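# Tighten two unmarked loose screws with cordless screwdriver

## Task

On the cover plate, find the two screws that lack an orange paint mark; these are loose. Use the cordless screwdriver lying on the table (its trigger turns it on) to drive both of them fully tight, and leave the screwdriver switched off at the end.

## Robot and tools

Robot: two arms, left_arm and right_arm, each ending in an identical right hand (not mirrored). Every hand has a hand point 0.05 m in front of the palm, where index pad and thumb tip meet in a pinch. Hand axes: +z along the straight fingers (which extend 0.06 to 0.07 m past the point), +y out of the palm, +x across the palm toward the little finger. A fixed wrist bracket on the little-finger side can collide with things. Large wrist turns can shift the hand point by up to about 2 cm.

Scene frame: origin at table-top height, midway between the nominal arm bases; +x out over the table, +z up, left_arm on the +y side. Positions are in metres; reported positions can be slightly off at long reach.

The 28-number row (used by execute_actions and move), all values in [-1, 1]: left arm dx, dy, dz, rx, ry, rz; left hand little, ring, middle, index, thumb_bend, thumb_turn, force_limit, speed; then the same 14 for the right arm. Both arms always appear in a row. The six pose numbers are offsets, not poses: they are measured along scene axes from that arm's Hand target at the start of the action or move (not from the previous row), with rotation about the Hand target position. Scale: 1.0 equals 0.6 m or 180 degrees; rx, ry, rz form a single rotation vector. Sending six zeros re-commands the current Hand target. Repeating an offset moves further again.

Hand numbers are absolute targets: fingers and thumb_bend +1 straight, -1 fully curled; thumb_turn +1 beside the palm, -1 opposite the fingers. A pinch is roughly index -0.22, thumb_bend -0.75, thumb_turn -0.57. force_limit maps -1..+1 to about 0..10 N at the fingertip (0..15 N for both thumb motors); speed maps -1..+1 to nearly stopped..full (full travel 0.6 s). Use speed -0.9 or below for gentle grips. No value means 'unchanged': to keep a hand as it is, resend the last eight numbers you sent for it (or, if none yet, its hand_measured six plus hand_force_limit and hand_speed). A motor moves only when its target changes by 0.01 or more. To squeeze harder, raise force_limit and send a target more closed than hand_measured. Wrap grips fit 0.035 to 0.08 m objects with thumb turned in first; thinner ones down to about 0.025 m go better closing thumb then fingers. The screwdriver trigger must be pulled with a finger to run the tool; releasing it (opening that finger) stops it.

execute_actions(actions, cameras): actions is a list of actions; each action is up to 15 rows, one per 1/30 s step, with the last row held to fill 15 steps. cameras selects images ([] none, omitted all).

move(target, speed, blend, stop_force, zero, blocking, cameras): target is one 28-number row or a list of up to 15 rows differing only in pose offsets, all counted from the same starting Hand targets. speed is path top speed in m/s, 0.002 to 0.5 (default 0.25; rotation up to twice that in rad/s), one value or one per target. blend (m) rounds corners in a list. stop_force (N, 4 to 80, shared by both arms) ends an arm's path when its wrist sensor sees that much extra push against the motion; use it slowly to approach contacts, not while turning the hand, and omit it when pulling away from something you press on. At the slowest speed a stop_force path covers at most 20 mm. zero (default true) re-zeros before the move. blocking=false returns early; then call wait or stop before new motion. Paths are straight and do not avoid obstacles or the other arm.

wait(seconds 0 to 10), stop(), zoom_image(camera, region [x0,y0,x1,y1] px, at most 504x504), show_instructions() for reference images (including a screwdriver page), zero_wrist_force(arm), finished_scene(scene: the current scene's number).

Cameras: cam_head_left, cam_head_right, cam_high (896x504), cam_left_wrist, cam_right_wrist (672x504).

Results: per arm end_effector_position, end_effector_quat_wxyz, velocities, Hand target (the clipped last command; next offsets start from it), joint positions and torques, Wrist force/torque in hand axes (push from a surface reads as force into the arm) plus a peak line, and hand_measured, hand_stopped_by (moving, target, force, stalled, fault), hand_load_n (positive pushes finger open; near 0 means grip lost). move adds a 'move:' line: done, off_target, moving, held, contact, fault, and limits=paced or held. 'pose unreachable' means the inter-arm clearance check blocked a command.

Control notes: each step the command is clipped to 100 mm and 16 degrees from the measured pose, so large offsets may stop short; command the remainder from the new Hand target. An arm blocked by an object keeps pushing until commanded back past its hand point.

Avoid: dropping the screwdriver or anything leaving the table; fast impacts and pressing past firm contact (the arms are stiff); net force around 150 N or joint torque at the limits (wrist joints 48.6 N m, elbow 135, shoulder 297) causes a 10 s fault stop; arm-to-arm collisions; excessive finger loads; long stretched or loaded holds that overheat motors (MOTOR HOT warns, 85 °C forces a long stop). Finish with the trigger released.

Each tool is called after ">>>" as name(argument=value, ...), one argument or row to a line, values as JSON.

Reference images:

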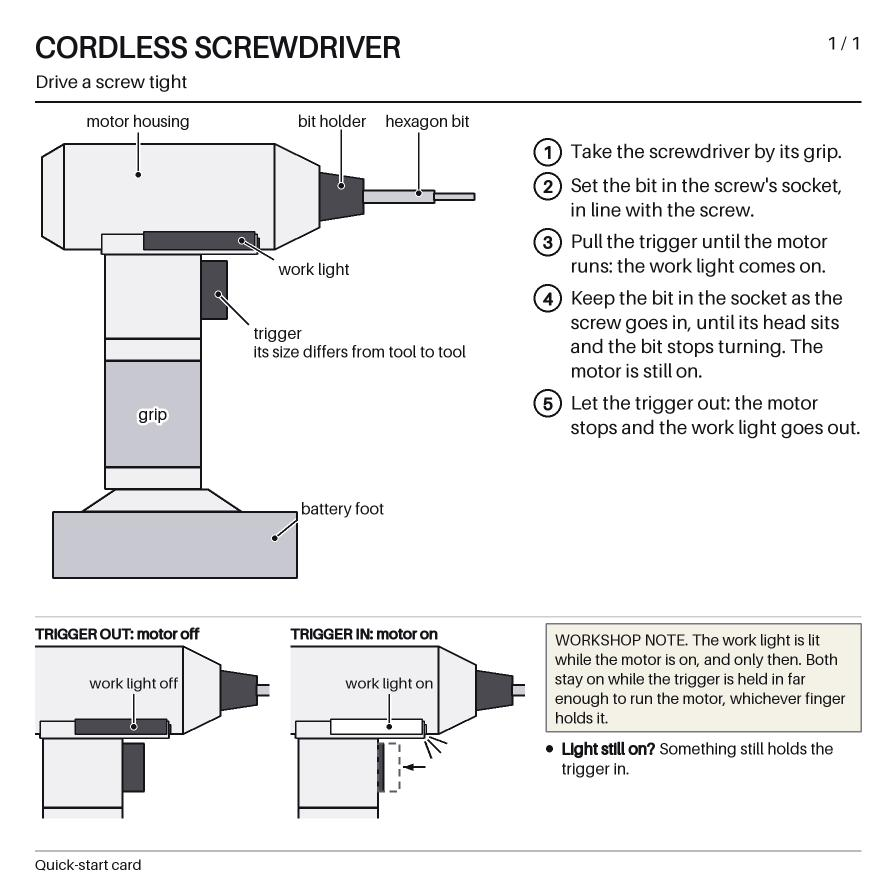

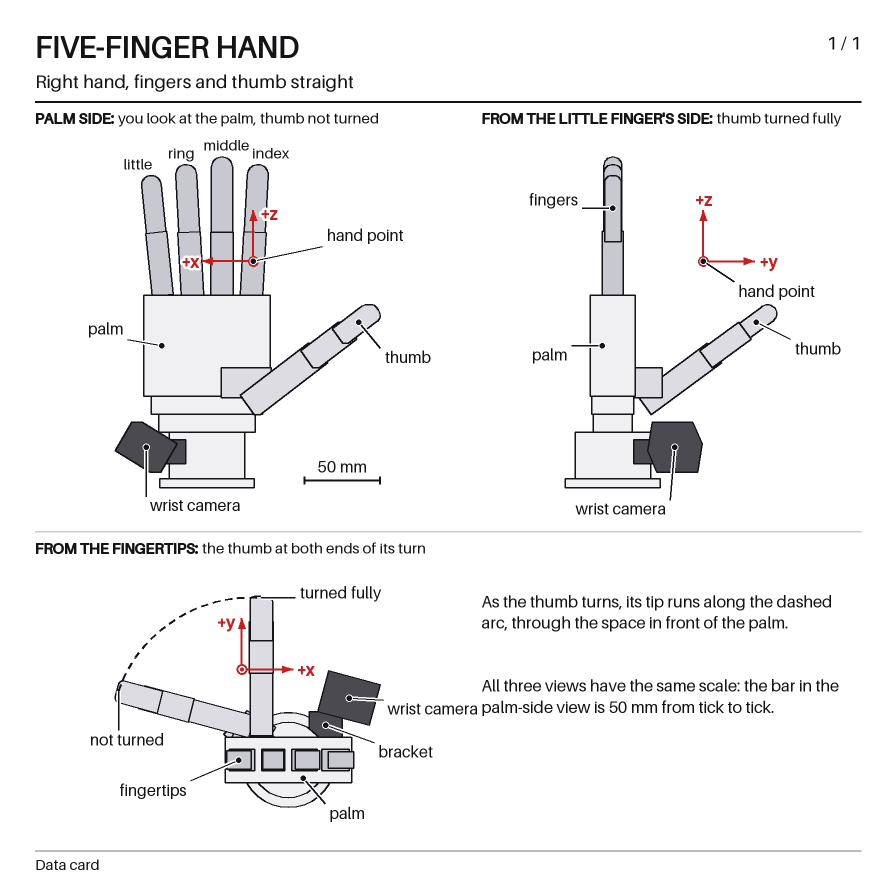

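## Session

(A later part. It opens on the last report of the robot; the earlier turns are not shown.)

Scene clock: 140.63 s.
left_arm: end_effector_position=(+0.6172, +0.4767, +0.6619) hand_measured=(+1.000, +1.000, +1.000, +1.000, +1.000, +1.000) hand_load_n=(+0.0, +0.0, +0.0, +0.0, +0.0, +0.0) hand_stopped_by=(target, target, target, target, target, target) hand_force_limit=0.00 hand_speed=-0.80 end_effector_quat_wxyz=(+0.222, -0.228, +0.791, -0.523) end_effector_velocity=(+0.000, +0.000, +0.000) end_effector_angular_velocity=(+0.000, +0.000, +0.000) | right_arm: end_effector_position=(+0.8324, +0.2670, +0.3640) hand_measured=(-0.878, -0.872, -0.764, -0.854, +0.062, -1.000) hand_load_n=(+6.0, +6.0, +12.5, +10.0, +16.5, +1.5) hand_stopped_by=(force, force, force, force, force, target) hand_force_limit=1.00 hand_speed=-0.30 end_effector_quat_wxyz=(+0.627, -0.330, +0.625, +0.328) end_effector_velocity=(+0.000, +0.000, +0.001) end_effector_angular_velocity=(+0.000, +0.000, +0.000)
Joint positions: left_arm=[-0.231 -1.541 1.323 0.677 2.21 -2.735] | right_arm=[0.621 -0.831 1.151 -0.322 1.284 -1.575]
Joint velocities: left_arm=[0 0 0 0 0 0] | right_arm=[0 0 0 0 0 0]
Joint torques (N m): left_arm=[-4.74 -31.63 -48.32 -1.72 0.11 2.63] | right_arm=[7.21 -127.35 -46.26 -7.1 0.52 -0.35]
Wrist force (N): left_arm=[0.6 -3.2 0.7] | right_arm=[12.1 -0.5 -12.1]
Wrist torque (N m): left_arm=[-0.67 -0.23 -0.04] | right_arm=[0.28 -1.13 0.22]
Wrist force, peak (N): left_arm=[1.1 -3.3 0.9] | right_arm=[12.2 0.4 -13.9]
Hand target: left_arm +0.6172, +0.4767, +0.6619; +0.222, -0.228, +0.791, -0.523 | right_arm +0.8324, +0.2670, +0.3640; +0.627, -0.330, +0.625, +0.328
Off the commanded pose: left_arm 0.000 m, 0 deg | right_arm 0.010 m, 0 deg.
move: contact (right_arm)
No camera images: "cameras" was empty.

>>> move(
  target=[0,0,0,0,0,0,1,1,1,1,1,1,0,-0.8,-0.0003,-0.0004,0.00167,0,0,0,-0.99,-0.99,-1,-1,-1,-1,1,-0.3],
  speed=0.002,
  cameras=[],
)

>>> move(
  target=[0,0,0,0,0,0,1,1,1,1,1,1,0,-0.8,0.00135,-0.00098,-0.00167,0,0,0,-0.99,-0.99,-1,-1,-1,-1,1,-0.3],
  speed=0.002,
  cameras=[],
)

>>> move(
  target=[0,0,0,0,0,0,1,1,1,1,1,1,0,-0.8,-0.00135,0.00098,-0.00167,0,0,0,-0.99,-0.99,-1,-1,-1,-1,1,-0.3],
  speed=0.002,
  cameras=[],
)

>>> move(
  target=[0,0,0,0,0,0,1,1,1,1,1,1,0,-0.8,-0.00135,0.00098,0.00167,0,0,0,-0.99,-0.99,-1,-1,-1,-1,1,-0.3],
  speed=0.002,
  cameras=[],
)

>>> move(
  target=[0,0,0,0,0,0,1,1,1,1,1,1,0,-0.8,0.00135,-0.00098,0.0,0,0,0,-0.99,-0.99,-1,-1,-1,-1,1,-0.3],
  speed=0.002,
  cameras=[],
)

Scene clock: 141.63 s.
left_arm: end_effector_position=(+0.6172, +0.4767, +0.6619) hand_measured=(+1.000, +1.000, +1.000, +1.000, +1.000, +1.000) hand_load_n=(+0.0, +0.0, +0.0, +0.0, +0.0, +0.0) hand_stopped_by=(target, target, target, target, target, target) hand_force_limit=0.00 hand_speed=-0.80 end_effector_quat_wxyz=(+0.222, -0.228, +0.791, -0.523) end_effector_velocity=(+0.000, -0.001, +0.000) end_effector_angular_velocity=(+0.000, +0.001, -0.001) | right_arm: end_effector_position=(+0.8321, +0.2668, +0.3650) hand_measured=(-0.878, -0.872, -0.764, -0.854, +0.062, -1.000) hand_load_n=(+5.5, +5.5, +12.5, +10.0, +16.5, +2.0) hand_stopped_by=(force, force, force, force, force, target) hand_force_limit=1.00 hand_speed=-0.30 end_effector_quat_wxyz=(+0.627, -0.330, +0.625, +0.328) end_effector_velocity=(+0.000, +0.000, +0.001) end_effector_angular_velocity=(+0.001, -0.002, +0.000)
Joint positions: left_arm=[-0.231 -1.541 1.323 0.677 2.21 -2.735] | right_arm=[0.621 -0.832 1.151 -0.321 1.284 -1.575]
Joint velocities: left_arm=[0 0 0 0 0.001 0] | right_arm=[0 -0.001 0 -0.001 0 0]
Joint torques (N m): left_arm=[-5.92 -30 -48.2 -1.47 0.23 1.99] | right_arm=[-12.29 -127.21 -43.95 -2.25 -0.61 -0.25]
Wrist force (N): left_arm=[0.6 -2.7 0.6] | right_arm=[11.9 -0.7 -1.2]
Wrist torque (N m): left_arm=[-0.59 -0.22 -0.03] | right_arm=[-0.24 -0.61 0.19]
Wrist force, peak (N): left_arm=[1.0 -3.3 1.2] | right_arm=[12.2 -0.9 -12.2]
Hand target: left_arm +0.6172, +0.4767, +0.6619; +0.222, -0.228, +0.791, -0.523 | right_arm +0.8322, +0.2667, +0.3650; +0.627, -0.330, +0.625, +0.328
Off the commanded pose: left_arm 0.000 m, 0 deg | right_arm 0.000 m, 0 deg.
move: done
No camera images: "cameras" was empty.

Scene clock: 142.57 s.
left_arm: end_effector_position=(+0.6172, +0.4767, +0.6619) hand_measured=(+1.000, +1.000, +1.000, +1.000, +1.000, +1.000) hand_load_n=(+0.0, +0.0, +0.0, -0.5, +0.0, +0.0) hand_stopped_by=(target, target, target, target, target, target) hand_force_limit=0.00 hand_speed=-0.80 end_effector_quat_wxyz=(+0.222, -0.228, +0.791, -0.523) end_effector_velocity=(+0.000, +0.000, +0.000) end_effector_angular_velocity=(-0.001, +0.000, +0.000) | right_arm: end_effector_position=(+0.8330, +0.2662, +0.3640) hand_measured=(-0.878, -0.872, -0.764, -0.854, +0.062, -1.000) hand_load_n=(+6.0, +6.0, +12.5, +10.0, +16.5, +2.0) hand_stopped_by=(force, force, force, force, force, target) hand_force_limit=1.00 hand_speed=-0.30 end_effector_quat_wxyz=(+0.627, -0.330, +0.625, +0.328) end_effector_velocity=(+0.000, +0.000, +0.001) end_effector_angular_velocity=(+0.000, -0.001, +0.000)
Joint positions: left_arm=[-0.231 -1.541 1.323 0.677 2.21 -2.735] | right_arm=[0.619 -0.831 1.152 -0.322 1.283 -1.575]
Joint velocities: left_arm=[0 0 0 0 0.001 -0.001] | right_arm=[0 -0.001 0 0 0 0]
Joint torques (N m): left_arm=[-3.15 -31.72 -47.77 -1.05 0.57 2.01] | right_arm=[-12.6 -111.55 -43.37 -6.28 -1.34 0.15]
Wrist force (N): left_arm=[0.9 -3.1 0.8] | right_arm=[12.0 -0.3 -1.0]
Wrist torque (N m): left_arm=[-0.66 -0.26 -0.02] | right_arm=[-0.19 -0.63 0.21]
Wrist force, peak (N): left_arm=[0.5 -3.5 0.4] | right_arm=[12.5 -0.6 -1.4]
Hand target: left_arm +0.6172, +0.4767, +0.6619; +0.222, -0.228, +0.791, -0.523 | right_arm +0.8330, +0.2662, +0.3640; +0.627, -0.330, +0.625, +0.328
Off the commanded pose: left_arm 0.000 m, 0 deg | right_arm 0.000 m, 0 deg.
move: done
No camera images: "cameras" was empty.

Scene clock: 143.50 s.
left_arm: end_effector_position=(+0.6172, +0.4767, +0.6619) hand_measured=(+1.000, +1.000, +1.000, +1.000, +1.000, +1.000) hand_load_n=(-0.5, +0.0, +0.0, +0.0, +0.0, -0.5) hand_stopped_by=(target, target, target, target, target, target) hand_force_limit=0.00 hand_speed=-0.80 end_effector_quat_wxyz=(+0.222, -0.228, +0.791, -0.523) end_effector_velocity=(-0.001, +0.000, +0.000) end_effector_angular_velocity=(+0.000, +0.000, -0.001) | right_arm: end_effector_position=(+0.8322, +0.2668, +0.3630) hand_measured=(-0.878, -0.872, -0.764, -0.854, +0.062, -1.000) hand_load_n=(+5.5, +5.5, +12.5, +10.0, +16.5, +1.5) hand_stopped_by=(force, force, force, force, force, target) hand_force_limit=1.00 hand_speed=-0.30 end_effector_quat_wxyz=(+0.627, -0.330, +0.625, +0.328) end_effector_velocity=(+0.000, +0.000, +0.000) end_effector_angular_velocity=(+0.000, +0.000, +0.000)
Joint positions: left_arm=[-0.231 -1.541 1.323 0.677 2.21 -2.735] | right_arm=[0.62 -0.831 1.153 -0.324 1.284 -1.575]
Joint velocities: left_arm=[0 -0.001 0 0.001 0 0.001] | right_arm=[0 0 0 0 0 0]
Joint torques (N m): left_arm=[-5.99 -27.71 -47.99 -1.11 0.69 1.32] | right_arm=[13.29 -111.47 -43.52 -6.22 2.19 0.3]
Wrist force (N): left_arm=[0.8 -2.8 0.9] | right_arm=[12.3 -0.5 -1.3]
Wrist torque (N m): left_arm=[-0.61 -0.24 -0.02] | right_arm=[-0.20 -0.66 0.22]
Wrist force, peak (N): left_arm=[1.0 -3.3 0.7] | right_arm=[12.5 -0.2 -1.3]
Hand target: left_arm +0.6172, +0.4767, +0.6619; +0.222, -0.228, +0.791, -0.523 | right_arm +0.8322, +0.2668, +0.3630; +0.627, -0.330, +0.625, +0.328
Off the commanded pose: left_arm 0.000 m, 0 deg | right_arm 0.000 m, 0 deg.
move: done
No camera images: "cameras" was empty.

Scene clock: 144.43 s.
left_arm: end_effector_position=(+0.6172, +0.4767, +0.6619) hand_measured=(+1.000, +1.000, +1.000, +1.000, +1.000, +1.000) hand_load_n=(+0.0, +0.0, -0.5, +0.0, +0.0, +0.0) hand_stopped_by=(target, target, target, target, target, target) hand_force_limit=0.00 hand_speed=-0.80 end_effector_quat_wxyz=(+0.222, -0.228, +0.791, -0.523) end_effector_velocity=(+0.000, +0.000, -0.001) end_effector_angular_velocity=(+0.000, +0.001, -0.001) | right_arm: end_effector_position=(+0.8314, +0.2673, +0.3640) hand_measured=(-0.878, -0.872, -0.764, -0.854, +0.062, -1.000) hand_load_n=(+5.5, +5.5, +12.5, +10.0, +16.5, +1.5) hand_stopped_by=(force, force, force, force, force, target) hand_force_limit=1.00 hand_speed=-0.30 end_effector_quat_wxyz=(+0.627, -0.330, +0.625, +0.328) end_effector_velocity=(+0.000, +0.000, +0.001) end_effector_angular_velocity=(+0.000, +0.000, +0.000)
Joint positions: left_arm=[-0.231 -1.541 1.323 0.677 2.21 -2.735] | right_arm=[0.622 -0.831 1.152 -0.322 1.285 -1.575]
Joint velocities: left_arm=[0 0.001 0 0.001 0 0] | right_arm=[0 -0.001 0 0 0 0]
Joint torques (N m): left_arm=[-5.85 -31.91 -47.8 -1.58 0.95 2.55] | right_arm=[11.53 -128.83 -54.51 -2.55 2.21 0.11]
Wrist force (N): left_arm=[0.7 -2.8 0.6] | right_arm=[12.2 -0.3 -1.4]
Wrist torque (N m): left_arm=[-0.61 -0.23 -0.03] | right_arm=[-0.18 -0.65 0.22]
Wrist force, peak (N): left_arm=[1.1 -3.3 1.0] | right_arm=[12.5 -0.6 -1.0]
Hand target: left_arm +0.6172, +0.4767, +0.6619; +0.222, -0.228, +0.791, -0.523 | right_arm +0.8314, +0.2673, +0.3640; +0.627, -0.330, +0.625, +0.328
Off the commanded pose: left_arm 0.000 m, 0 deg | right_arm 0.000 m, 0 deg.
move: done
No camera images: "cameras" was empty.

Scene clock: 145.17 s.
left_arm: end_effector_position=(+0.6172, +0.4767, +0.6619) hand_measured=(+1.000, +1.000, +1.000, +1.000, +1.000, +1.000) hand_load_n=(+0.0, +0.0, +0.0, +0.0, +0.0, -0.5) hand_stopped_by=(target, target, target, target, target, target) hand_force_limit=0.00 hand_speed=-0.80 end_effector_quat_wxyz=(+0.222, -0.228, +0.791, -0.523) end_effector_velocity=(+0.000, +0.000, +0.000) end_effector_angular_velocity=(+0.001, -0.001, -0.001) | right_arm: end_effector_position=(+0.8322, +0.2667, +0.3640) hand_measured=(-0.878, -0.872, -0.764, -0.854, +0.062, -1.000) hand_load_n=(+5.5, +5.5, +12.5, +9.5, +16.5, +2.0) hand_stopped_by=(force, force, force, force, force, target) hand_force_limit=1.00 hand_speed=-0.30 end_effector_quat_wxyz=(+0.627, -0.330, +0.625, +0.328) end_effector_velocity=(+0.000, +0.000, -0.001) end_effector_angular_velocity=(-0.001, +0.001, +0.000)
Joint positions: left_arm=[-0.231 -1.541 1.323 0.677 2.21 -2.735] | right_arm=[0.62 -0.831 1.152 -0.322 1.284 -1.575]
Joint velocities: left_arm=[0.001 0 0 0.001 0.001 0.002] | right_arm=[0 0.001 0 0 0 0]
Joint torques (N m): left_arm=[-4.41 -31.78 -47.14 -1.63 0.65 2.38] | right_arm=[-13.22 -110.56 -54.25 -2.51 -1.36 -0.1]
Wrist force (N): left_arm=[0.9 -2.6 1.0] | right_arm=[12.5 -0.4 -1.0]
Wrist torque (N m): left_arm=[-0.60 -0.26 -0.01] | right_arm=[-0.21 -0.71 0.23]
Wrist force, peak (N): left_arm=[0.5 -3.4 0.5] | right_arm=[12.5 -0.4 -1.0]
Hand target: left_arm +0.6172, +0.4767, +0.6619; +0.222, -0.228, +0.791, -0.523 | right_arm +0.8322, +0.2667, +0.3640; +0.627, -0.330, +0.625, +0.328
Off the commanded pose: left_arm 0.000 m, 0 deg | right_arm 0.000 m, 0 deg.
move: done
No camera images: "cameras" was empty.

>>> move(
  target=[0,0,0,0,0,0,1,1,1,1,1,1,0,-0.8,0.0098,0.0135,0,0,0,0,-0.99,-0.99,-1,-1,-1,-1,1,-0.3],
  speed=0.002,
  stop_force=6,
  cameras=[],
)

>>> move(
  target=[0,0,0,0,0,0,1,1,1,1,1,1,0,-0.8,0.0,0.0,0.00167,0,0,0,-0.99,-0.99,-1,-1,-1,-1,1,-0.3],
  speed=0.002,
  cameras=[],
)

>>> move(
  target=[0,0,0,0,0,0,1,1,1,1,1,1,0,-0.8,0.00135,-0.00098,-0.00167,0,0,0,-0.99,-0.99,-1,-1,-1,-1,1,-0.3],
  speed=0.002,
  cameras=[],
)

>>> move(
  target=[0,0,0,0,0,0,1,1,1,1,1,1,0,-0.8,-0.00135,0.00098,-0.00167,0,0,0,-0.99,-0.99,-1,-1,-1,-1,1,-0.3],
  speed=0.002,
  cameras=[],
)

>>> move(
  target=[0,0,0,0,0,0,1,1,1,1,1,1,0,-0.8,-0.00135,0.00098,0.00167,0,0,0,-0.99,-0.99,-1,-1,-1,-1,1,-0.3],
  speed=0.002,
  cameras=[],
)

>>> move(
  target=[0,0,0,0,0,0,1,1,1,1,1,1,0,-0.8,0.00135,-0.00098,0.0,0,0,0,-0.99,-0.99,-1,-1,-1,-1,1,-0.3],
  speed=0.002,
  cameras=[],
)

Scene clock: 146.77 s.
left_arm: end_effector_position=(+0.6172, +0.4767, +0.6619) hand_measured=(+1.000, +1.000, +1.000, +1.000, +1.000, +1.000) hand_load_n=(-0.5, +0.0, +0.0, +0.0, +0.0, +0.0) hand_stopped_by=(target, target, target, target, target, target) hand_force_limit=0.00 hand_speed=-0.80 end_effector_quat_wxyz=(+0.222, -0.228, +0.791, -0.523) end_effector_velocity=(+0.000, +0.000, +0.000) end_effector_angular_velocity=(+0.000, -0.001, -0.001) | right_arm: end_effector_position=(+0.8324, +0.2669, +0.3640) hand_measured=(-0.878, -0.872, -0.764, -0.854, +0.062, -1.000) hand_load_n=(+6.0, +5.5, +12.5, +10.0, +16.5, +2.0) hand_stopped_by=(force, force, force, force, force, target) hand_force_limit=1.00 hand_speed=-0.30 end_effector_quat_wxyz=(+0.627, -0.330, +0.625, +0.328) end_effector_velocity=(+0.000, +0.000, +0.000) end_effector_angular_velocity=(+0.001, -0.001, +0.000)
Joint positions: left_arm=[-0.231 -1.541 1.323 0.677 2.21 -2.735] | right_arm=[0.62 -0.831 1.151 -0.322 1.284 -1.575]
Joint velocities: left_arm=[0 0 0 0 0 0.001] | right_arm=[0 0 0 -0.001 0 0]
Joint torques (N m): left_arm=[-2.31 -29.83 -47.89 -0.94 0.68 1.81] | right_arm=[-7.35 -129.75 -45.8 -6.47 -1.3 0.17]
Wrist force (N): left_arm=[0.8 -3.2 1.0] | right_arm=[12.3 -0.9 -7.9]
Wrist torque (N m): left_arm=[-0.68 -0.25 -0.03] | right_arm=[0.13 -0.92 0.25]
Wrist force, peak (N): left_arm=[0.7 -3.3 1.2] | right_arm=[12.6 -1.3 -10.9]
Hand target: left_arm +0.6172, +0.4767, +0.6619; +0.222, -0.228, +0.791, -0.523 | right_arm +0.8324, +0.2669, +0.3640; +0.627, -0.330, +0.625, +0.328
Off the commanded pose: left_arm 0.000 m, 0 deg | right_arm 0.010 m, 0 deg.
move: contact (right_arm)
No camera images: "cameras" was empty.

Scene clock: 147.50 s.
left_arm: end_effector_position=(+0.6172, +0.4767, +0.6619) hand_measured=(+1.000, +1.000, +1.000, +1.000, +1.000, +1.000) hand_load_n=(+0.0, +0.0, +0.0, +0.0, -0.5, -0.5) hand_stopped_by=(target, target, target, target, target, target) hand_force_limit=0.00 hand_speed=-0.80 end_effector_quat_wxyz=(+0.222, -0.228, +0.791, -0.523) end_effector_velocity=(+0.000, +0.000, +0.000) end_effector_angular_velocity=(+0.000, +0.000, +0.001) | right_arm: end_effector_position=(+0.8323, +0.2669, +0.3650) hand_measured=(-0.878, -0.872, -0.764, -0.854, +0.062, -1.000) hand_load_n=(+5.5, +5.5, +12.0, +10.0, +16.5, +1.5) hand_stopped_by=(force, force, force, force, force, target) hand_force_limit=1.00 hand_speed=-0.30 end_effector_quat_wxyz=(+0.627, -0.330, +0.625, +0.328) end_effector_velocity=(+0.000, +0.000, +0.000) end_effector_angular_velocity=(+0.000, +0.000, +0.000)
Joint positions: left_arm=[-0.231 -1.541 1.323 0.677 2.21 -2.735] | right_arm=[0.62 -0.831 1.151 -0.32 1.284 -1.575]
Joint velocities: left_arm=[0 0 0 0 -0.001 0] | right_arm=[0 0 0 0 0 0]
Joint torques (N m): left_arm=[-5.14 -28.05 -48.13 -0.92 0.31 2.17] | right_arm=[-7.79 -128.08 -55.31 -4 -0.46 0.09]
Wrist force (N): left_arm=[0.8 -2.7 0.6] | right_arm=[12.8 0.3 -7.0]
Wrist torque (N m): left_arm=[-0.59 -0.24 -0.01] | right_arm=[-0.10 -0.81 0.16]
Wrist force, peak (N): left_arm=[0.7 -3.3 1.0] | right_arm=[13.9 1.1 -6.5]
Hand target: left_arm +0.6172, +0.4767, +0.6619; +0.222, -0.228, +0.791, -0.523 | right_arm +0.8324, +0.2669, +0.3650; +0.627, -0.330, +0.625, +0.328
Off the commanded pose: left_arm 0.000 m, 0 deg | right_arm 0.000 m, 0 deg.
move: done
No camera images: "cameras" was empty.

Scene clock: 148.43 s.
left_arm: end_effector_position=(+0.6172, +0.4767, +0.6619) hand_measured=(+1.000, +1.000, +1.000, +1.000, +1.000, +1.000) hand_load_n=(-0.5, +0.0, +0.0, +0.0, +0.0, -0.5) hand_stopped_by=(target, target, target, target, target, target) hand_force_limit=0.00 hand_speed=-0.80 end_effector_quat_wxyz=(+0.222, -0.228, +0.791, -0.523) end_effector_velocity=(+0.000, +0.000, +0.000) end_effector_angular_velocity=(-0.001, +0.000, +0.000) | right_arm: end_effector_position=(+0.8332, +0.2663, +0.3639) hand_measured=(-0.878, -0.872, -0.764, -0.854, +0.062, -1.000) hand_load_n=(+6.0, +5.5, +12.5, +10.0, +16.5, +1.5) hand_stopped_by=(force, force, force, force, force, target) hand_force_limit=1.00 hand_speed=-0.30 end_effector_quat_wxyz=(+0.627, -0.330, +0.625, +0.328) end_effector_velocity=(+0.000, +0.000, +0.001) end_effector_angular_velocity=(+0.000, +0.000, +0.000)
Joint positions: left_arm=[-0.231 -1.541 1.323 0.677 2.21 -2.735] | right_arm=[0.619 -0.831 1.151 -0.322 1.283 -1.575]
Joint velocities: left_arm=[0.001 0 0 0 0.001 -0.001] | right_arm=[0 -0.001 0 0 0 0]
Joint torques (N m): left_arm=[-6.41 -28.89 -47.02 -1.24 0.3 1.74] | right_arm=[-10.72 -109.98 -45.75 -6.9 -1.49 0.28]
Wrist force (N): left_arm=[0.5 -2.7 0.9] | right_arm=[12.7 -0.5 -8.8]
Wrist torque (N m): left_arm=[-0.61 -0.21 -0.03] | right_arm=[0.22 -0.93 0.28]
Wrist force, peak (N): left_arm=[0.6 -3.3 0.6] | right_arm=[12.9 -0.7 -8.8]
Hand target: left_arm +0.6172, +0.4767, +0.6619; +0.222, -0.228, +0.791, -0.523 | right_arm +0.8332, +0.2663, +0.3640; +0.627, -0.330, +0.625, +0.328
Off the commanded pose: left_arm 0.000 m, 0 deg | right_arm 0.000 m, 0 deg.
move: done
No camera images: "cameras" was empty.

Scene clock: 149.37 s.
left_arm: end_effector_position=(+0.6172, +0.4767, +0.6619) hand_measured=(+1.000, +1.000, +1.000, +1.000, +1.000, +1.000) hand_load_n=(+0.0, -0.5, +0.0, +0.0, +0.0, +0.0) hand_stopped_by=(target, target, target, target, target, target) hand_force_limit=0.00 hand_speed=-0.80 end_effector_quat_wxyz=(+0.222, -0.228, +0.791, -0.523) end_effector_velocity=(+0.000, +0.000, +0.000) end_effector_angular_velocity=(+0.000, +0.001, +0.000) | right_arm: end_effector_position=(+0.8323, +0.2669, +0.3629) hand_measured=(-0.878, -0.872, -0.764, -0.854, +0.062, -1.000) hand_load_n=(+5.5, +5.5, +12.5, +10.0, +16.5, +1.5) hand_stopped_by=(force, force, force, force, force, target) hand_force_limit=1.00 hand_speed=-0.30 end_effector_quat_wxyz=(+0.627, -0.330, +0.625, +0.328) end_effector_velocity=(+0.000, +0.000, +0.001) end_effector_angular_velocity=(+0.000, +0.000, +0.000)
Joint positions: left_arm=[-0.231 -1.541 1.323 0.677 2.21 -2.735] | right_arm=[0.62 -0.83 1.152 -0.323 1.284 -1.575]
Joint velocities: left_arm=[-0.001 0 0 0 0 -0.001] | right_arm=[0 -0.001 0 0.002 0 0]
Joint torques (N m): left_arm=[-4.37 -28.65 -47.62 -1.33 0.51 1.64] | right_arm=[14.55 -110.93 -45.97 -6.77 2.37 0.22]
Wrist force (N): left_arm=[0.8 -2.7 0.7] | right_arm=[13.0 -0.9 -9.0]
Wrist torque (N m): left_arm=[-0.60 -0.25 -0.01] | right_arm=[0.12 -0.93 0.26]
Wrist force, peak (N): left_arm=[1.3 -3.1 0.7] | right_arm=[13.1 -0.9 -9.2]
Hand target: left_arm +0.6172, +0.4767, +0.6619; +0.222, -0.228, +0.791, -0.523 | right_arm +0.8324, +0.2669, +0.3630; +0.627, -0.330, +0.625, +0.328
Off the commanded pose: left_arm 0.000 m, 0 deg | right_arm 0.000 m, 0 deg.
move: done
No camera images: "cameras" was empty.

Scene clock: 150.30 s.
left_arm: end_effector_position=(+0.6172, +0.4767, +0.6619) hand_measured=(+1.000, +1.000, +1.000, +1.000, +1.000, +1.000) hand_load_n=(+0.0, +0.0, +0.0, +0.0, +0.0, +0.0) hand_stopped_by=(target, target, target, target, target, target) hand_force_limit=0.00 hand_speed=-0.80 end_effector_quat_wxyz=(+0.222, -0.228, +0.791, -0.523) end_effector_velocity=(+0.000, +0.000, +0.000) end_effector_angular_velocity=(+0.001, -0.001, +0.000) | right_arm: end_effector_position=(+0.8315, +0.2675, +0.3640) hand_measured=(-0.878, -0.872, -0.764, -0.854, +0.062, -1.000) hand_load_n=(+5.5, +5.5, +12.0, +10.0, +16.5, +2.0) hand_stopped_by=(force, force, force, force, force, target) hand_force_limit=1.00 hand_speed=-0.30 end_effector_quat_wxyz=(+0.627, -0.330, +0.625, +0.328) end_effector_velocity=(+0.000, +0.000, +0.001) end_effector_angular_velocity=(+0.001, -0.001, +0.000)
Joint positions: left_arm=[-0.231 -1.541 1.323 0.677 2.21 -2.735] | right_arm=[0.622 -0.831 1.152 -0.322 1.285 -1.575]
Joint velocities: left_arm=[-0.001 0 0 0 -0.001 0.001] | right_arm=[0 -0.001 0 0 0 0]
Joint torques (N m): left_arm=[-7.74 -29.37 -47.3 -1.23 0.54 2.14] | right_arm=[12.38 -128.81 -53.37 -2.33 2.19 0.13]
Wrist force (N): left_arm=[1.3 -2.8 0.8] | right_arm=[12.0 -0.4 -1.1]
Wrist torque (N m): left_arm=[-0.62 -0.33 0.02] | right_arm=[-0.22 -0.65 0.20]
Wrist force, peak (N): left_arm=[0.6 -3.4 0.8] | right_arm=[13.3 -0.9 -9.8]
Hand target: left_arm +0.6172, +0.4767, +0.6619; +0.222, -0.228, +0.791, -0.523 | right_arm +0.8315, +0.2675, +0.3640; +0.627, -0.330, +0.625, +0.328
Off the commanded pose: left_arm 0.000 m, 0 deg | right_arm 0.000 m, 0 deg.
move: done
No camera images: "cameras" was empty.

Scene clock: 151.03 s.
left_arm: end_effector_position=(+0.6172, +0.4767, +0.6619) hand_measured=(+1.000, +1.000, +1.000, +1.000, +1.000, +1.000) hand_load_n=(+0.0, +0.0, +0.0, +0.0, +0.0, -0.5) hand_stopped_by=(target, target, target, target, target, target) hand_force_limit=0.00 hand_speed=-0.80 end_effector_quat_wxyz=(+0.222, -0.228, +0.791, -0.523) end_effector_velocity=(+0.000, +0.000, +0.000) end_effector_angular_velocity=(+0.000, -0.001, -0.001) | right_arm: end_effector_position=(+0.8324, +0.2669, +0.3640) hand_measured=(-0.878, -0.872, -0.764, -0.854, +0.062, -1.000) hand_load_n=(+5.5, +5.5, +12.5, +10.0, +16.5, +1.5) hand_stopped_by=(force, force, force, force, force, target) hand_force_limit=1.00 hand_speed=-0.30 end_effector_quat_wxyz=(+0.627, -0.330, +0.625, +0.328) end_effector_velocity=(+0.000, +0.000, -0.001) end_effector_angular_velocity=(-0.001, +0.001, +0.000)
Joint positions: left_arm=[-0.231 -1.541 1.323 0.677 2.21 -2.735] | right_arm=[0.62 -0.831 1.151 -0.322 1.284 -1.575]
Joint velocities: left_arm=[0 0 0 0 0.001 0] | right_arm=[0 0.001 0 0 0 0]
Joint torques (N m): left_arm=[-8.73 -28.2 -46.63 -1.58 0.27 1.95] | right_arm=[-11.83 -108.94 -55.65 -2.69 -1.26 -0.12]
Wrist force (N): left_arm=[0.8 -2.8 0.6] | right_arm=[12.1 -0.5 -5.9]
Wrist torque (N m): left_arm=[-0.61 -0.24 -0.01] | right_arm=[0.08 -0.84 0.24]
Wrist force, peak (N): left_arm=[0.7 -3.3 1.0] | right_arm=[12.3 -0.8 -5.8]
Hand target: left_arm +0.6172, +0.4767, +0.6619; +0.222, -0.228, +0.791, -0.523 | right_arm +0.8324, +0.2669, +0.3640; +0.627, -0.330, +0.625, +0.328
Off the commanded pose: left_arm 0.000 m, 0 deg | right_arm 0.000 m, 0 deg.
move: done
No camera images: "cameras" was empty.

>>> move(
  target=[0,0,0,0,0,0,1,1,1,1,1,1,0,-0.8,-0.00135,0.00098,0.00083,0,0,0,-0.99,-0.99,-1,-1,-1,-1,1,-0.3],
  speed=0.002,
  cameras=[],
)

>>> move(
  target=[0,0,0,0,0,0,1,1,1,1,1,1,0,-0.8,0.0098,0.0135,0,0,0,0,-0.99,-0.99,-1,-1,-1,-1,1,-0.3],
  speed=0.002,
  stop_force=7,
  cameras=[],
)

>>> move(
  target=[0,0,0,0,0,0,1,1,1,1,1,1,0,-0.8,0.00068,-0.00049,0.0005,0,0,0,-0.99,-0.99,-1,-1,-1,-1,1,-0.3],
  speed=0.002,
  cameras=[],
)

>>> move(
  target=[0,0,0,0,0,0,1,1,1,1,1,1,0,-0.8,0.00068,-0.00049,0.0005,0,0,0,-0.99,-0.99,-1,-1,-1,-1,1,-0.3],
  speed=0.002,
  cameras=[],
)

>>> move(
  target=[0,0,0,0,0,0,1,1,1,1,1,1,0,-0.8,0.0,0.0,-0.001,0,0,0,-0.99,-0.99,-1,-1,-1,-1,1,-0.3],
  speed=0.002,
  cameras=[],
)

Scene clock: 152.23 s.
left_arm: end_effector_position=(+0.6172, +0.4767, +0.6619) hand_measured=(+1.000, +1.000, +1.000, +1.000, +1.000, +1.000) hand_load_n=(+0.0, +0.0, +0.0, +0.0, +0.0, +0.0) hand_stopped_by=(target, target, target, target, target, target) hand_force_limit=0.00 hand_speed=-0.80 end_effector_quat_wxyz=(+0.222, -0.228, +0.791, -0.523) end_effector_velocity=(+0.000, +0.000, +0.000) end_effector_angular_velocity=(+0.000, +0.001, -0.001) | right_arm: end_effector_position=(+0.8315, +0.2675, +0.3644) hand_measured=(-0.878, -0.872, -0.764, -0.854, +0.062, -1.000) hand_load_n=(+5.5, +5.5, +12.5, +10.0, +16.5, +2.0) hand_stopped_by=(force, force, force, force, force, target) hand_force_limit=1.00 hand_speed=-0.30 end_effector_quat_wxyz=(+0.627, -0.330, +0.625, +0.328) end_effector_velocity=(+0.000, +0.000, -0.001) end_effector_angular_velocity=(-0.001, +0.001, +0.000)
Joint positions: left_arm=[-0.231 -1.541 1.323 0.677 2.21 -2.735] | right_arm=[0.622 -0.831 1.151 -0.321 1.285 -1.575]
Joint velocities: left_arm=[0 0 0 0.001 0 0.001] | right_arm=[0 0 0 0.001 0 0]
Joint torques (N m): left_arm=[-9.11 -29.11 -45.51 -1.38 0.51 1.65] | right_arm=[12.39 -130.72 -53.77 -2.35 1.95 -0.19]
Wrist force (N): left_arm=[0.8 -2.7 0.6] | right_arm=[12.3 -0.6 -0.9]
Wrist torque (N m): left_arm=[-0.59 -0.24 -0.01] | right_arm=[-0.24 -0.68 0.22]
Wrist force, peak (N): left_arm=[0.6 -3.2 1.2] | right_arm=[12.5 -0.8 -7.0]
Hand target: left_arm +0.6172, +0.4767, +0.6619; +0.222, -0.228, +0.791, -0.523 | right_arm +0.8315, +0.2675, +0.3645; +0.627, -0.330, +0.625, +0.328
Off the commanded pose: left_arm 0.000 m, 0 deg | right_arm 0.000 m, 0 deg.
move: done
No camera images: "cameras" was empty.

Scene clock: 153.23 s.
left_arm: end_effector_position=(+0.6172, +0.4767, +0.6619) hand_measured=(+1.000, +1.000, +1.000, +1.000, +1.000, +1.000) hand_load_n=(+0.0, +0.0, +0.0, +0.0, +0.0, -0.5) hand_stopped_by=(target, target, target, target, target, target) hand_force_limit=0.00 hand_speed=-0.80 end_effector_quat_wxyz=(+0.222, -0.228, +0.791, -0.523) end_effector_velocity=(+0.000, +0.000, +0.000) end_effector_angular_velocity=(+0.000, -0.001, +0.000) | right_arm: end_effector_position=(+0.8318, +0.2678, +0.3645) hand_measured=(-0.878, -0.872, -0.764, -0.854, +0.062, -1.000) hand_load_n=(+5.5, +5.5, +12.5, +10.0, +16.5, +2.0) hand_stopped_by=(force, force, force, force, force, target) hand_force_limit=1.00 hand_speed=-0.30 end_effector_quat_wxyz=(+0.627, -0.330, +0.625, +0.328) end_effector_velocity=(+0.000, +0.000, -0.002) end_effector_angular_velocity=(-0.002, +0.002, +0.000)
Joint positions: left_arm=[-0.231 -1.541 1.323 0.677 2.21 -2.735] | right_arm=[0.622 -0.831 1.15 -0.321 1.285 -1.575]
Joint velocities: left_arm=[0 0 0 -0.001 0 0.001] | right_arm=[0 0.001 0 0.001 0 0]
Joint torques (N m): left_arm=[-6.3 -30.31 -46.42 -1.29 0.35 1.91] | right_arm=[6.16 -130.83 -44.68 -6.57 0.58 -0.29]
Wrist force (N): left_arm=[0.6 -3.1 0.6] | right_arm=[12.5 0.1 -1.9]
Wrist torque (N m): left_arm=[-0.65 -0.21 -0.04] | right_arm=[-0.23 -0.61 0.19]
Wrist force, peak (N): left_arm=[1.0 -3.3 0.8] | right_arm=[14.9 0.7 -9.2]
Hand target: left_arm +0.6172, +0.4767, +0.6619; +0.222, -0.228, +0.791, -0.523 | right_arm +0.8318, +0.2678, +0.3645; +0.627, -0.330, +0.625, +0.328
Off the commanded pose: left_arm 0.000 m, 0 deg | right_arm 0.010 m, 0 deg.
move: contact (right_arm)
No camera images: "cameras" was empty.

Scene clock: 153.93 s.
left_arm: end_effector_position=(+0.6172, +0.4767, +0.6619) hand_measured=(+1.000, +1.000, +1.000, +1.000, +1.000, +1.000) hand_load_n=(+0.0, +0.0, +0.0, -0.5, +0.0, -0.5) hand_stopped_by=(target, target, target, target, target, target) hand_force_limit=0.00 hand_speed=-0.80 end_effector_quat_wxyz=(+0.222, -0.228, +0.791, -0.523) end_effector_velocity=(+0.000, +0.000, +0.000) end_effector_angular_velocity=(+0.000, -0.001, +0.001) | right_arm: end_effector_position=(+0.8321, +0.2675, +0.3648) hand_measured=(-0.878, -0.872, -0.764, -0.854, +0.062, -1.000) hand_load_n=(+5.0, +5.0, +12.5, +10.0, +16.5, +1.5) hand_stopped_by=(force, force, force, force, force, target) hand_force_limit=1.00 hand_speed=-0.30 end_effector_quat_wxyz=(+0.627, -0.330, +0.625, +0.328) end_effector_velocity=(+0.000, +0.000, +0.000) end_effector_angular_velocity=(+0.000, +0.000, +0.000)
Joint positions: left_arm=[-0.231 -1.541 1.323 0.677 2.21 -2.735] | right_arm=[0.621 -0.831 1.15 -0.32 1.284 -1.575]
Joint velocities: left_arm=[0 -0.001 0 0 0 0] | right_arm=[0 0 0 0 0 0]
Joint torques (N m): left_arm=[-4.35 -29.85 -45.66 -0.89 0.97 1.68] | right_arm=[-16.4 -131.74 -57.43 -4.04 -0.2 -0.06]
Wrist force (N): left_arm=[1.0 -2.7 0.9] | right_arm=[15.0 2.1 -5.4]
Wrist torque (N m): left_arm=[-0.61 -0.29 0.00] | right_arm=[-0.24 -0.60 0.19]
Wrist force, peak (N): left_arm=[1.1 -3.1 0.8] | right_arm=[15.9 2.0 -6.3]
Hand target: left_arm +0.6172, +0.4767, +0.6619; +0.222, -0.228, +0.791, -0.523 | right_arm +0.8322, +0.2675, +0.3648; +0.627, -0.330, +0.625, +0.328
Off the commanded pose: left_arm 0.000 m, 0 deg | right_arm 0.000 m, 0 deg.
move: done
No camera images: "cameras" was empty.

Scene clock: 154.63 s.
left_arm: end_effector_position=(+0.6172, +0.4767, +0.6619) hand_measured=(+1.000, +1.000, +1.000, +1.000, +1.000, +1.000) hand_load_n=(+0.0, +0.0, +0.0, +0.0, +0.0, -0.5) hand_stopped_by=(target, target, target, target, target, target) hand_force_limit=0.00 hand_speed=-0.80 end_effector_quat_wxyz=(+0.222, -0.228, +0.791, -0.523) end_effector_velocity=(+0.000, -0.001, +0.000) end_effector_angular_velocity=(+0.000, -0.001, -0.001) | right_arm: end_effector_position=(+0.8326, +0.2672, +0.3651) hand_measured=(-0.878, -0.872, -0.764, -0.854, +0.062, -1.000) hand_load_n=(+5.0, +5.0, +12.0, +10.5, +16.0, +1.0) hand_stopped_by=(force, force, force, force, force, target) hand_force_limit=1.00 hand_speed=-0.30 end_effector_quat_wxyz=(+0.627, -0.330, +0.625, +0.328) end_effector_velocity=(+0.000, +0.000, +0.001) end_effector_angular_velocity=(+0.001, -0.001, +0.000)
Joint positions: left_arm=[-0.231 -1.541 1.323 0.677 2.21 -2.735] | right_arm=[0.621 -0.831 1.149 -0.32 1.284 -1.575]
Joint velocities: left_arm=[-0.001 0 0 -0.001 0 0] | right_arm=[0 -0.001 0 0 0 0]
Joint torques (N m): left_arm=[-5.12 -29.42 -46.59 -1.25 0.31 2.18] | right_arm=[-16.86 -132.78 -61.23 -5.08 0.52 0.32]
Wrist force (N): left_arm=[0.8 -3.1 0.7] | right_arm=[17.6 3.6 -13.6]
Wrist torque (N m): left_arm=[-0.66 -0.25 -0.03] | right_arm=[-0.12 -0.83 0.20]
Wrist force, peak (N): left_arm=[0.8 -3.1 0.9] | right_arm=[17.8 3.7 -14.9]
Hand target: left_arm +0.6172, +0.4767, +0.6619; +0.222, -0.228, +0.791, -0.523 | right_arm +0.8326, +0.2672, +0.3651; +0.627, -0.330, +0.625, +0.328
Off the commanded pose: left_arm 0.000 m, 0 deg | right_arm 0.000 m, 0 deg.
move: done
No camera images: "cameras" was empty.

Scene clock: 155.33 s.
left_arm: end_effector_position=(+0.6172, +0.4767, +0.6619) hand_measured=(+1.000, +1.000, +1.000, +1.000, +1.000, +1.000) hand_load_n=(+0.0, +0.0, +0.0, +0.0, +0.0, -0.5) hand_stopped_by=(target, target, target, target, target, target) hand_force_limit=0.00 hand_speed=-0.80 end_effector_quat_wxyz=(+0.222, -0.228, +0.791, -0.523) end_effector_velocity=(+0.000, +0.000, +0.000) end_effector_angular_velocity=(+0.000, +0.001, +0.000) | right_arm: end_effector_position=(+0.8326, +0.2672, +0.3646) hand_measured=(-0.878, -0.872, -0.764, -0.854, +0.062, -1.000) hand_load_n=(+5.0, +5.0, +12.0, +10.5, +16.0, +1.0) hand_stopped_by=(force, force, force, force, force, target) hand_force_limit=1.00 hand_speed=-0.30 end_effector_quat_wxyz=(+0.627, -0.330, +0.625, +0.328) end_effector_velocity=(+0.000, +0.000, +0.001) end_effector_angular_velocity=(+0.000, +0.000, +0.000)
Joint positions: left_arm=[-0.231 -1.541 1.323 0.677 2.21 -2.735] | right_arm=[0.621 -0.83 1.15 -0.321 1.284 -1.575]
Joint velocities: left_arm=[0 0 0 0.001 0 0] | right_arm=[0 -0.001 0 0 0 0]
Joint torques (N m): left_arm=[-3.79 -31.13 -46.2 -1.54 1 1.98] | right_arm=[-14.42 -111.86 -46.59 -6.91 2.43 0.41]
Wrist force (N): left_arm=[0.7 -3.2 0.8] | right_arm=[13.5 3.5 -8.3]
Wrist torque (N m): left_arm=[-0.68 -0.24 -0.03] | right_arm=[-0.30 -0.77 0.04]
Wrist force, peak (N): left_arm=[1.0 -3.3 0.7] | right_arm=[18.7 3.8 -15.2]
Hand target: left_arm +0.6172, +0.4767, +0.6619; +0.222, -0.228, +0.791, -0.523 | right_arm +0.8326, +0.2672, +0.3645; +0.627, -0.330, +0.625, +0.328
Off the commanded pose: left_arm 0.000 m, 0 deg | right_arm 0.000 m, 0 deg.
move: done
No camera images: "cameras" was empty.

>>> move(
  target=[0,0,0,0,0,0,1,1,1,1,1,1,0,-0.8,0.0098,0.0135,-0.0003,0,0,0,-0.99,-0.99,-1,-1,-1,-1,1,-0.3],
  speed=0.002,
  stop_force=6,
  cameras=[],
)

>>> wait(
  seconds=0.5,
  cameras=[],
)

>>> move(
  target=[0,0,0,0,0,0,1,1,1,1,1,1,0,-0.8,0.0098,0.0135,-0.0003,0,0,0,-0.99,-0.99,-1,-1,-1,-1,1,-0.3],
  speed=0.002,
  stop_force=6,
  cameras=[],
)

>>> wait(
  seconds=0.5,
  cameras=[],
)

Scene clock: 158.30 s.
left_arm: end_effector_position=(+0.6172, +0.4767, +0.6619) hand_measured=(+1.000, +1.000, +1.000, +1.000, +1.000, +1.000) hand_load_n=(+0.0, +0.0, +0.0, +0.0, +0.0, +0.0) hand_stopped_by=(target, target, target, target, target, target) hand_force_limit=0.00 hand_speed=-0.80 end_effector_quat_wxyz=(+0.222, -0.228, +0.791, -0.523) end_effector_velocity=(+0.001, +0.001, -0.001) end_effector_angular_velocity=(+0.001, +0.000, +0.001) | right_arm: end_effector_position=(+0.8346, +0.2700, +0.3644) hand_measured=(-0.878, -0.872, -0.764, -0.854, +0.062, -1.000) hand_load_n=(+4.5, +5.0, +11.5, +10.5, +16.5, +1.0) hand_stopped_by=(force, force, force, force, force, target) hand_force_limit=1.00 hand_speed=-0.30 end_effector_quat_wxyz=(+0.627, -0.330, +0.625, +0.328) end_effector_velocity=(+0.000, +0.000, +0.003) end_effector_angular_velocity=(+0.002, -0.002, +0.000)
Joint positions: left_arm=[-0.231 -1.541 1.323 0.677 2.21 -2.735] | right_arm=[0.622 -0.824 1.139 -0.316 1.285 -1.575]
Joint velocities: left_arm=[0.001 0.001 0 -0.001 0 0.001] | right_arm=[0 -0.002 0 0 0 0]
Joint torques (N m): left_arm=[-6.29 -31.57 -47.09 -0.47 0.58 1.75] | right_arm=[1.9 -127.07 -53.46 -6.82 2.65 1.06]
Wrist force (N): left_arm=[0.9 -2.8 1.1] | right_arm=[15.3 5.0 -11.0]
Wrist torque (N m): left_arm=[-0.63 -0.27 -0.01] | right_arm=[-0.29 -0.87 0.04]
Wrist force, peak (N): left_arm=[1.0 -3.3 0.9] | right_arm=[16.5 4.7 -20.6]
Hand target: left_arm +0.6172, +0.4767, +0.6619; +0.222, -0.228, +0.791, -0.523 | right_arm +0.8346, +0.2700, +0.3644; +0.627, -0.330, +0.625, +0.328
Off the commanded pose: left_arm 0.000 m, 0 deg | right_arm 0.007 m, 0 deg.
move: contact (right_arm)
No camera images: "cameras" was empty.

Scene clock: 158.80 s.
left_arm: end_effector_position=(+0.6172, +0.4767, +0.6619) hand_measured=(+1.000, +1.000, +1.000, +1.000, +1.000, +1.000) hand_load_n=(+0.0, +0.0, -0.5, +0.0, +0.0, +0.0) hand_stopped_by=(target, target, target, target, target, target) hand_force_limit=0.00 hand_speed=-0.80 end_effector_quat_wxyz=(+0.222, -0.228, +0.791, -0.523) end_effector_velocity=(+0.000, +0.001, +0.000) end_effector_angular_velocity=(+0.000, +0.000, +0.001) | right_arm: end_effector_position=(+0.8346, +0.2700, +0.3644) hand_measured=(-0.878, -0.872, -0.764, -0.854, +0.062, -1.000) hand_load_n=(+5.0, +4.5, +12.0, +10.5, +16.5, +0.5) hand_stopped_by=(force, force, force, force, force, target) hand_force_limit=1.00 hand_speed=-0.30 end_effector_quat_wxyz=(+0.627, -0.330, +0.625, +0.328) end_effector_velocity=(+0.000, +0.000, +0.001) end_effector_angular_velocity=(+0.001, -0.001, +0.000)
Joint positions: left_arm=[-0.231 -1.541 1.323 0.677 2.21 -2.735] | right_arm=[0.622 -0.824 1.139 -0.316 1.285 -1.575]
Joint velocities: left_arm=[0.001 0 0 0 -0.001 -0.001] | right_arm=[0 -0.001 0 -0.001 0 0]
Joint torques (N m): left_arm=[-5.77 -29.81 -46.08 -1.19 0.53 1.8] | right_arm=[-2.18 -125.91 -55.33 -6.72 2.08 1.12]
Wrist force (N): left_arm=[0.3 -3.0 0.4] | right_arm=[15.6 4.9 -11.7]
Wrist torque (N m): left_arm=[-0.62 -0.17 -0.04] | right_arm=[-0.27 -0.90 0.06]
Wrist force, peak (N): left_arm=[0.9 -3.4 0.9] | right_arm=[16.8 4.9 -16.0]
Hand target: left_arm +0.6172, +0.4767, +0.6619; +0.222, -0.228, +0.791, -0.523 | right_arm +0.8346, +0.2700, +0.3644; +0.627, -0.330, +0.625, +0.328
Off the commanded pose: left_arm 0.000 m, 0 deg | right_arm 0.007 m, 0 deg.
wait: 0.50 s; at rest by 0.17 s
No camera images: "cameras" was empty.

Scene clock: 159.73 s.
left_arm: end_effector_position=(+0.6172, +0.4767, +0.6619) hand_measured=(+1.000, +1.000, +1.000, +1.000, +1.000, +1.000) hand_load_n=(+0.0, +0.0, +0.0, +0.0, +0.0, +0.0) hand_stopped_by=(target, target, target, target, target, target) hand_force_limit=0.00 hand_speed=-0.80 end_effector_quat_wxyz=(+0.222, -0.228, +0.791, -0.523) end_effector_velocity=(+0.000, +0.001, +0.000) end_effector_angular_velocity=(+0.000, +0.000, +0.001) | right_arm: end_effector_position=(+0.8347, +0.2701, +0.3644) hand_measured=(-0.878, -0.872, -0.764, -0.854, +0.062, -1.000) hand_load_n=(+4.5, +4.5, +12.0, +10.5, +16.0, +1.0) hand_stopped_by=(force, force, force, force, force, target) hand_force_limit=1.00 hand_speed=-0.30 end_effector_quat_wxyz=(+0.627, -0.330, +0.625, +0.328) end_effector_velocity=(+0.000, +0.000, -0.002) end_effector_angular_velocity=(+0.000, +0.000, +0.000)
Joint positions: left_arm=[-0.231 -1.541 1.323 0.677 2.21 -2.735] | right_arm=[0.622 -0.824 1.139 -0.316 1.285 -1.575]
Joint velocities: left_arm=[0.001 0 0 0.001 0 0] | right_arm=[0 0.001 0 -0.001 0 0]
Joint torques (N m): left_arm=[-6.31 -32.12 -46.24 -1.22 0.65 1.43] | right_arm=[1.58 -133.23 -46.04 -6.81 3.13 1.04]
Wrist force (N): left_arm=[0.7 -3.2 1.1] | right_arm=[14.2 4.8 -2.3]
Wrist torque (N m): left_arm=[-0.70 -0.24 -0.03] | right_arm=[-0.69 -0.56 -0.51]
Wrist force, peak (N): left_arm=[0.8 -3.3 0.8] | right_arm=[18.3 4.9 -19.8]
Hand target: left_arm +0.6172, +0.4767, +0.6619; +0.222, -0.228, +0.791, -0.523 | right_arm +0.8347, +0.2701, +0.3645; +0.627, -0.330, +0.625, +0.328
Off the commanded pose: left_arm 0.000 m, 0 deg | right_arm 0.010 m, 0 deg.
move: contact (right_arm)
No camera images: "cameras" was empty.

Scene clock: 160.23 s.
left_arm: end_effector_position=(+0.6172, +0.4767, +0.6619) hand_measured=(+1.000, +1.000, +1.000, +1.000, +1.000, +1.000) hand_load_n=(+0.0, +0.0, +0.0, +0.0, +0.0, -0.5) hand_stopped_by=(target, target, target, target, target, target) hand_force_limit=0.00 hand_speed=-0.80 end_effector_quat_wxyz=(+0.222, -0.228, +0.791, -0.523) end_effector_velocity=(+0.000, +0.000, +0.000) end_effector_angular_velocity=(+0.000, +0.001, -0.001) | right_arm: end_effector_position=(+0.8347, +0.2701, +0.3645) hand_measured=(-0.878, -0.872, -0.764, -0.854, +0.062, -1.000) hand_load_n=(+4.5, +4.5, +12.0, +10.5, +16.5, +1.0) hand_stopped_by=(force, force, force, force, force, target) hand_force_limit=1.00 hand_speed=-0.30 end_effector_quat_wxyz=(+0.627, -0.330, +0.625, +0.328) end_effector_velocity=(+0.000, +0.000, +0.000) end_effector_angular_velocity=(+0.000, +0.000, +0.000)
Joint positions: left_arm=[-0.231 -1.541 1.323 0.677 2.21 -2.735] | right_arm=[0.622 -0.824 1.139 -0.316 1.285 -1.575]
Joint velocities: left_arm=[-0.001 0 0 0 0 0] | right_arm=[0 0.001 0 0 0 0]
Joint torques (N m): left_arm=[-4.81 -34 -46.81 -0.72 0.56 1.99] | right_arm=[0.99 -132.07 -47.59 -6.22 2.96 1.26]
Wrist force (N): left_arm=[1.0 -3.1 0.6] | right_arm=[14.6 5.3 -3.8]
Wrist torque (N m): left_arm=[-0.64 -0.27 -0.01] | right_arm=[-0.63 -0.56 -0.13]
Wrist force, peak (N): left_arm=[0.6 -3.5 0.9] | right_arm=[14.6 5.3 -3.8]
Hand target: left_arm +0.6172, +0.4767, +0.6619; +0.222, -0.228, +0.791, -0.523 | right_arm +0.8347, +0.2701, +0.3645; +0.627, -0.330, +0.625, +0.328
Off the commanded pose: left_arm 0.000 m, 0 deg | right_arm 0.010 m, 0 deg.
wait: 0.50 s; at rest by 0.17 s
No camera images: "cameras" was empty.

>>> move(
  target=[0,0,0,0,0,0,1,1,1,1,1,1,0,-0.8,0.0098,0.0135,0,0,0,0,-0.99,-0.99,-1,-1,-1,-1,1,-0.3],
  speed=0.002,
  stop_force=7,
  cameras=[],
)

>>> wait(
  seconds=0.7,
  cameras=[],
)

>>> move(
  target=[0,0,0,0,0,0,1,1,1,1,1,1,0,-0.8,0.0098,0.0135,0,0,0,0,-0.99,-0.99,-1,-1,-1,-1,1,-0.3],
  speed=0.002,
  stop_force=7,
  cameras=[],
)

>>> wait(
  seconds=0.7,
  cameras=[],
)

Scene clock: 161.47 s.
left_arm: end_effector_position=(+0.6172, +0.4767, +0.6619) hand_measured=(+1.000, +1.000, +1.000, +1.000, +1.000, +1.000) hand_load_n=(+0.0, +0.0, +0.0, +0.0, -0.5, +0.0) hand_stopped_by=(target, target, target, target, target, target) hand_force_limit=0.00 hand_speed=-0.80 end_effector_quat_wxyz=(+0.222, -0.228, +0.791, -0.523) end_effector_velocity=(+0.000, +0.000, +0.000) end_effector_angular_velocity=(+0.000, -0.001, +0.000) | right_arm: end_effector_position=(+0.8349, +0.2703, +0.3645) hand_measured=(-0.878, -0.872, -0.764, -0.854, +0.062, -1.000) hand_load_n=(+4.0, +4.5, +11.5, +10.5, +16.0, +1.0) hand_stopped_by=(force, force, force, force, force, target) hand_force_limit=1.00 hand_speed=-0.30 end_effector_quat_wxyz=(+0.627, -0.330, +0.625, +0.328) end_effector_velocity=(+0.000, +0.000, -0.001) end_effector_angular_velocity=(-0.001, +0.001, +0.000)
Joint positions: left_arm=[-0.231 -1.541 1.323 0.677 2.21 -2.735] | right_arm=[0.622 -0.824 1.138 -0.315 1.285 -1.575]
Joint velocities: left_arm=[0.001 0 0 0 0.001 0] | right_arm=[0 0.001 0 0 -0.001 0]
Joint torques (N m): left_arm=[-9.52 -31.9 -46.8 -0.91 0.7 1.48] | right_arm=[-2.4 -133.19 -48.32 -7.79 2.07 1.02]
Wrist force (N): left_arm=[0.5 -3.0 0.6] | right_arm=[15.3 4.5 -8.8]
Wrist torque (N m): left_arm=[-0.63 -0.20 -0.04] | right_arm=[-0.39 -0.64 -0.86]
Wrist force, peak (N): left_arm=[0.8 -3.4 0.8] | right_arm=[16.9 4.7 -13.1]
Hand target: left_arm +0.6172, +0.4767, +0.6619; +0.222, -0.228, +0.791, -0.523 | right_arm +0.8349, +0.2703, +0.3645; +0.627, -0.330, +0.625, +0.328
Off the commanded pose: left_arm 0.000 m, 0 deg | right_arm 0.010 m, 0 deg.
move: contact (right_arm)
No camera images: "cameras" was empty.

Scene clock: 162.17 s.
left_arm: end_effector_position=(+0.6172, +0.4767, +0.6619) hand_measured=(+1.000, +1.000, +1.000, +1.000, +1.000, +1.000) hand_load_n=(+0.0, +0.0, +0.0, +0.0, +0.0, -0.5) hand_stopped_by=(target, target, target, target, target, target) hand_force_limit=0.00 hand_speed=-0.80 end_effector_quat_wxyz=(+0.222, -0.228, +0.791, -0.523) end_effector_velocity=(+0.000, +0.000, -0.001) end_effector_angular_velocity=(-0.001, +0.001, +0.001) | right_arm: end_effector_position=(+0.8349, +0.2703, +0.3645) hand_measured=(-0.878, -0.872, -0.764, -0.854, +0.062, -1.000) hand_load_n=(+4.5, +4.5, +12.0, +10.5, +16.5, +1.0) hand_stopped_by=(force, force, force, force, force, target) hand_force_limit=1.00 hand_speed=-0.30 end_effector_quat_wxyz=(+0.627, -0.330, +0.625, +0.328) end_effector_velocity=(+0.000, +0.000, -0.001) end_effector_angular_velocity=(-0.001, +0.001, +0.000)
Joint positions: left_arm=[-0.231 -1.541 1.323 0.677 2.21 -2.735] | right_arm=[0.622 -0.824 1.138 -0.315 1.285 -1.575]
Joint velocities: left_arm=[0.001 0.001 0 0 0.001 -0.001] | right_arm=[0 0 0 0.001 0 0]
Joint torques (N m): left_arm=[-4.29 -33.14 -46.37 -1.23 0.83 2.17] | right_arm=[-7.68 -132.13 -49.41 -7.27 1.82 1.19]
Wrist force (N): left_arm=[0.7 -2.8 0.7] | right_arm=[15.3 4.6 -8.5]
Wrist torque (N m): left_arm=[-0.62 -0.24 -0.02] | right_arm=[-0.39 -0.64 -0.85]
Wrist force, peak (N): left_arm=[1.1 -3.0 0.9] | right_arm=[15.7 4.8 -8.7]
Hand target: left_arm +0.6172, +0.4767, +0.6619; +0.222, -0.228, +0.791, -0.523 | right_arm +0.8349, +0.2703, +0.3645; +0.627, -0.330, +0.625, +0.328
Off the commanded pose: left_arm 0.000 m, 0 deg | right_arm 0.010 m, 0 deg.
wait: 0.70 s; at rest by 0.17 s
No camera images: "cameras" was empty.

Scene clock: 162.97 s.
left_arm: end_effector_position=(+0.6172, +0.4767, +0.6619) hand_measured=(+1.000, +1.000, +1.000, +1.000, +1.000, +1.000) hand_load_n=(+0.0, +0.0, +0.0, +0.0, +0.0, +0.0) hand_stopped_by=(target, target, target, target, target, target) hand_force_limit=0.00 hand_speed=-0.80 end_effector_quat_wxyz=(+0.222, -0.228, +0.791, -0.523) end_effector_velocity=(+0.000, -0.001, +0.000) end_effector_angular_velocity=(-0.001, +0.001, +0.000) | right_arm: end_effector_position=(+0.8350, +0.2704, +0.3645) hand_measured=(-0.878, -0.872, -0.764, -0.854, +0.062, -1.000) hand_load_n=(+4.5, +4.5, +11.5, +10.5, +16.5, +1.0) hand_stopped_by=(force, force, force, force, force, target) hand_force_limit=1.00 hand_speed=-0.30 end_effector_quat_wxyz=(+0.627, -0.330, +0.625, +0.328) end_effector_velocity=(+0.000, +0.000, +0.000) end_effector_angular_velocity=(+0.000, +0.001, +0.000)
Joint positions: left_arm=[-0.231 -1.541 1.323 0.677 2.21 -2.735] | right_arm=[0.622 -0.823 1.138 -0.315 1.285 -1.575]
Joint velocities: left_arm=[-0.001 0 0 0 0 -0.002] | right_arm=[0 0 0 0 0 0]
Joint torques (N m): left_arm=[-6.52 -28.45 -44.51 -1.08 0.53 1.48] | right_arm=[-4.59 -133.76 -50.72 -8.7 2.93 1.15]
Wrist force (N): left_arm=[0.6 -3.5 0.8] | right_arm=[17.2 4.5 -15.9]
Wrist torque (N m): left_arm=[-0.72 -0.23 -0.05] | right_arm=[-0.14 -0.83 -0.79]
Wrist force, peak (N): left_arm=[0.9 -3.5 0.7] | right_arm=[18.5 4.5 -19.9]
Hand target: left_arm +0.6172, +0.4767, +0.6619; +0.222, -0.228, +0.791, -0.523 | right_arm +0.8350, +0.2704, +0.3645; +0.627, -0.330, +0.625, +0.328
Off the commanded pose: left_arm 0.000 m, 0 deg | right_arm 0.010 m, 0 deg.
move: contact (right_arm)
No camera images: "cameras" was empty.

Scene clock: 163.67 s.
left_arm: end_effector_position=(+0.6172, +0.4767, +0.6619) hand_measured=(+1.000, +1.000, +1.000, +1.000, +1.000, +1.000) hand_load_n=(+0.0, +0.0, -0.5, +0.0, +0.0, +0.0) hand_stopped_by=(target, target, target, target, target, target) hand_force_limit=0.00 hand_speed=-0.80 end_effector_quat_wxyz=(+0.222, -0.228, +0.791, -0.523) end_effector_velocity=(+0.000, +0.000, +0.000) end_effector_angular_velocity=(+0.001, +0.000, +0.000) | right_arm: end_effector_position=(+0.8350, +0.2704, +0.3645) hand_measured=(-0.878, -0.872, -0.764, -0.854, +0.062, -1.000) hand_load_n=(+4.5, +4.5, +11.5, +10.5, +16.5, +0.5) hand_stopped_by=(force, force, force, force, force, target) hand_force_limit=1.00 hand_speed=-0.30 end_effector_quat_wxyz=(+0.627, -0.330, +0.625, +0.328) end_effector_velocity=(+0.000, +0.000, +0.000) end_effector_angular_velocity=(+0.000, -0.001, +0.000)
Joint positions: left_arm=[-0.231 -1.541 1.323 0.677 2.21 -2.735] | right_arm=[0.622 -0.823 1.138 -0.315 1.285 -1.575]
Joint velocities: left_arm=[0 0 0 0 -0.001 0.001] | right_arm=[0 0 0 -0.001 0 0]
Joint torques (N m): left_arm=[-7.98 -30.81 -44.98 -0.79 0.61 1.56] | right_arm=[-4.59 -133.44 -52.51 -8.23 2.76 1.05]
Wrist force (N): left_arm=[0.8 -3.2 0.8] | right_arm=[17.2 4.9 -15.5]
Wrist torque (N m): left_arm=[-0.67 -0.25 -0.03] | right_arm=[-0.10 -0.82 -0.77]
Wrist force, peak (N): left_arm=[0.9 -3.3 0.7] | right_arm=[17.4 4.4 -16.5]
Hand target: left_arm +0.6172, +0.4767, +0.6619; +0.222, -0.228, +0.791, -0.523 | right_arm +0.8350, +0.2704, +0.3645; +0.627, -0.330, +0.625, +0.328
Off the commanded pose: left_arm 0.000 m, 0 deg | right_arm 0.010 m, 0 deg.
wait: 0.70 s; at rest by 0.17 s
No camera images: "cameras" was empty.


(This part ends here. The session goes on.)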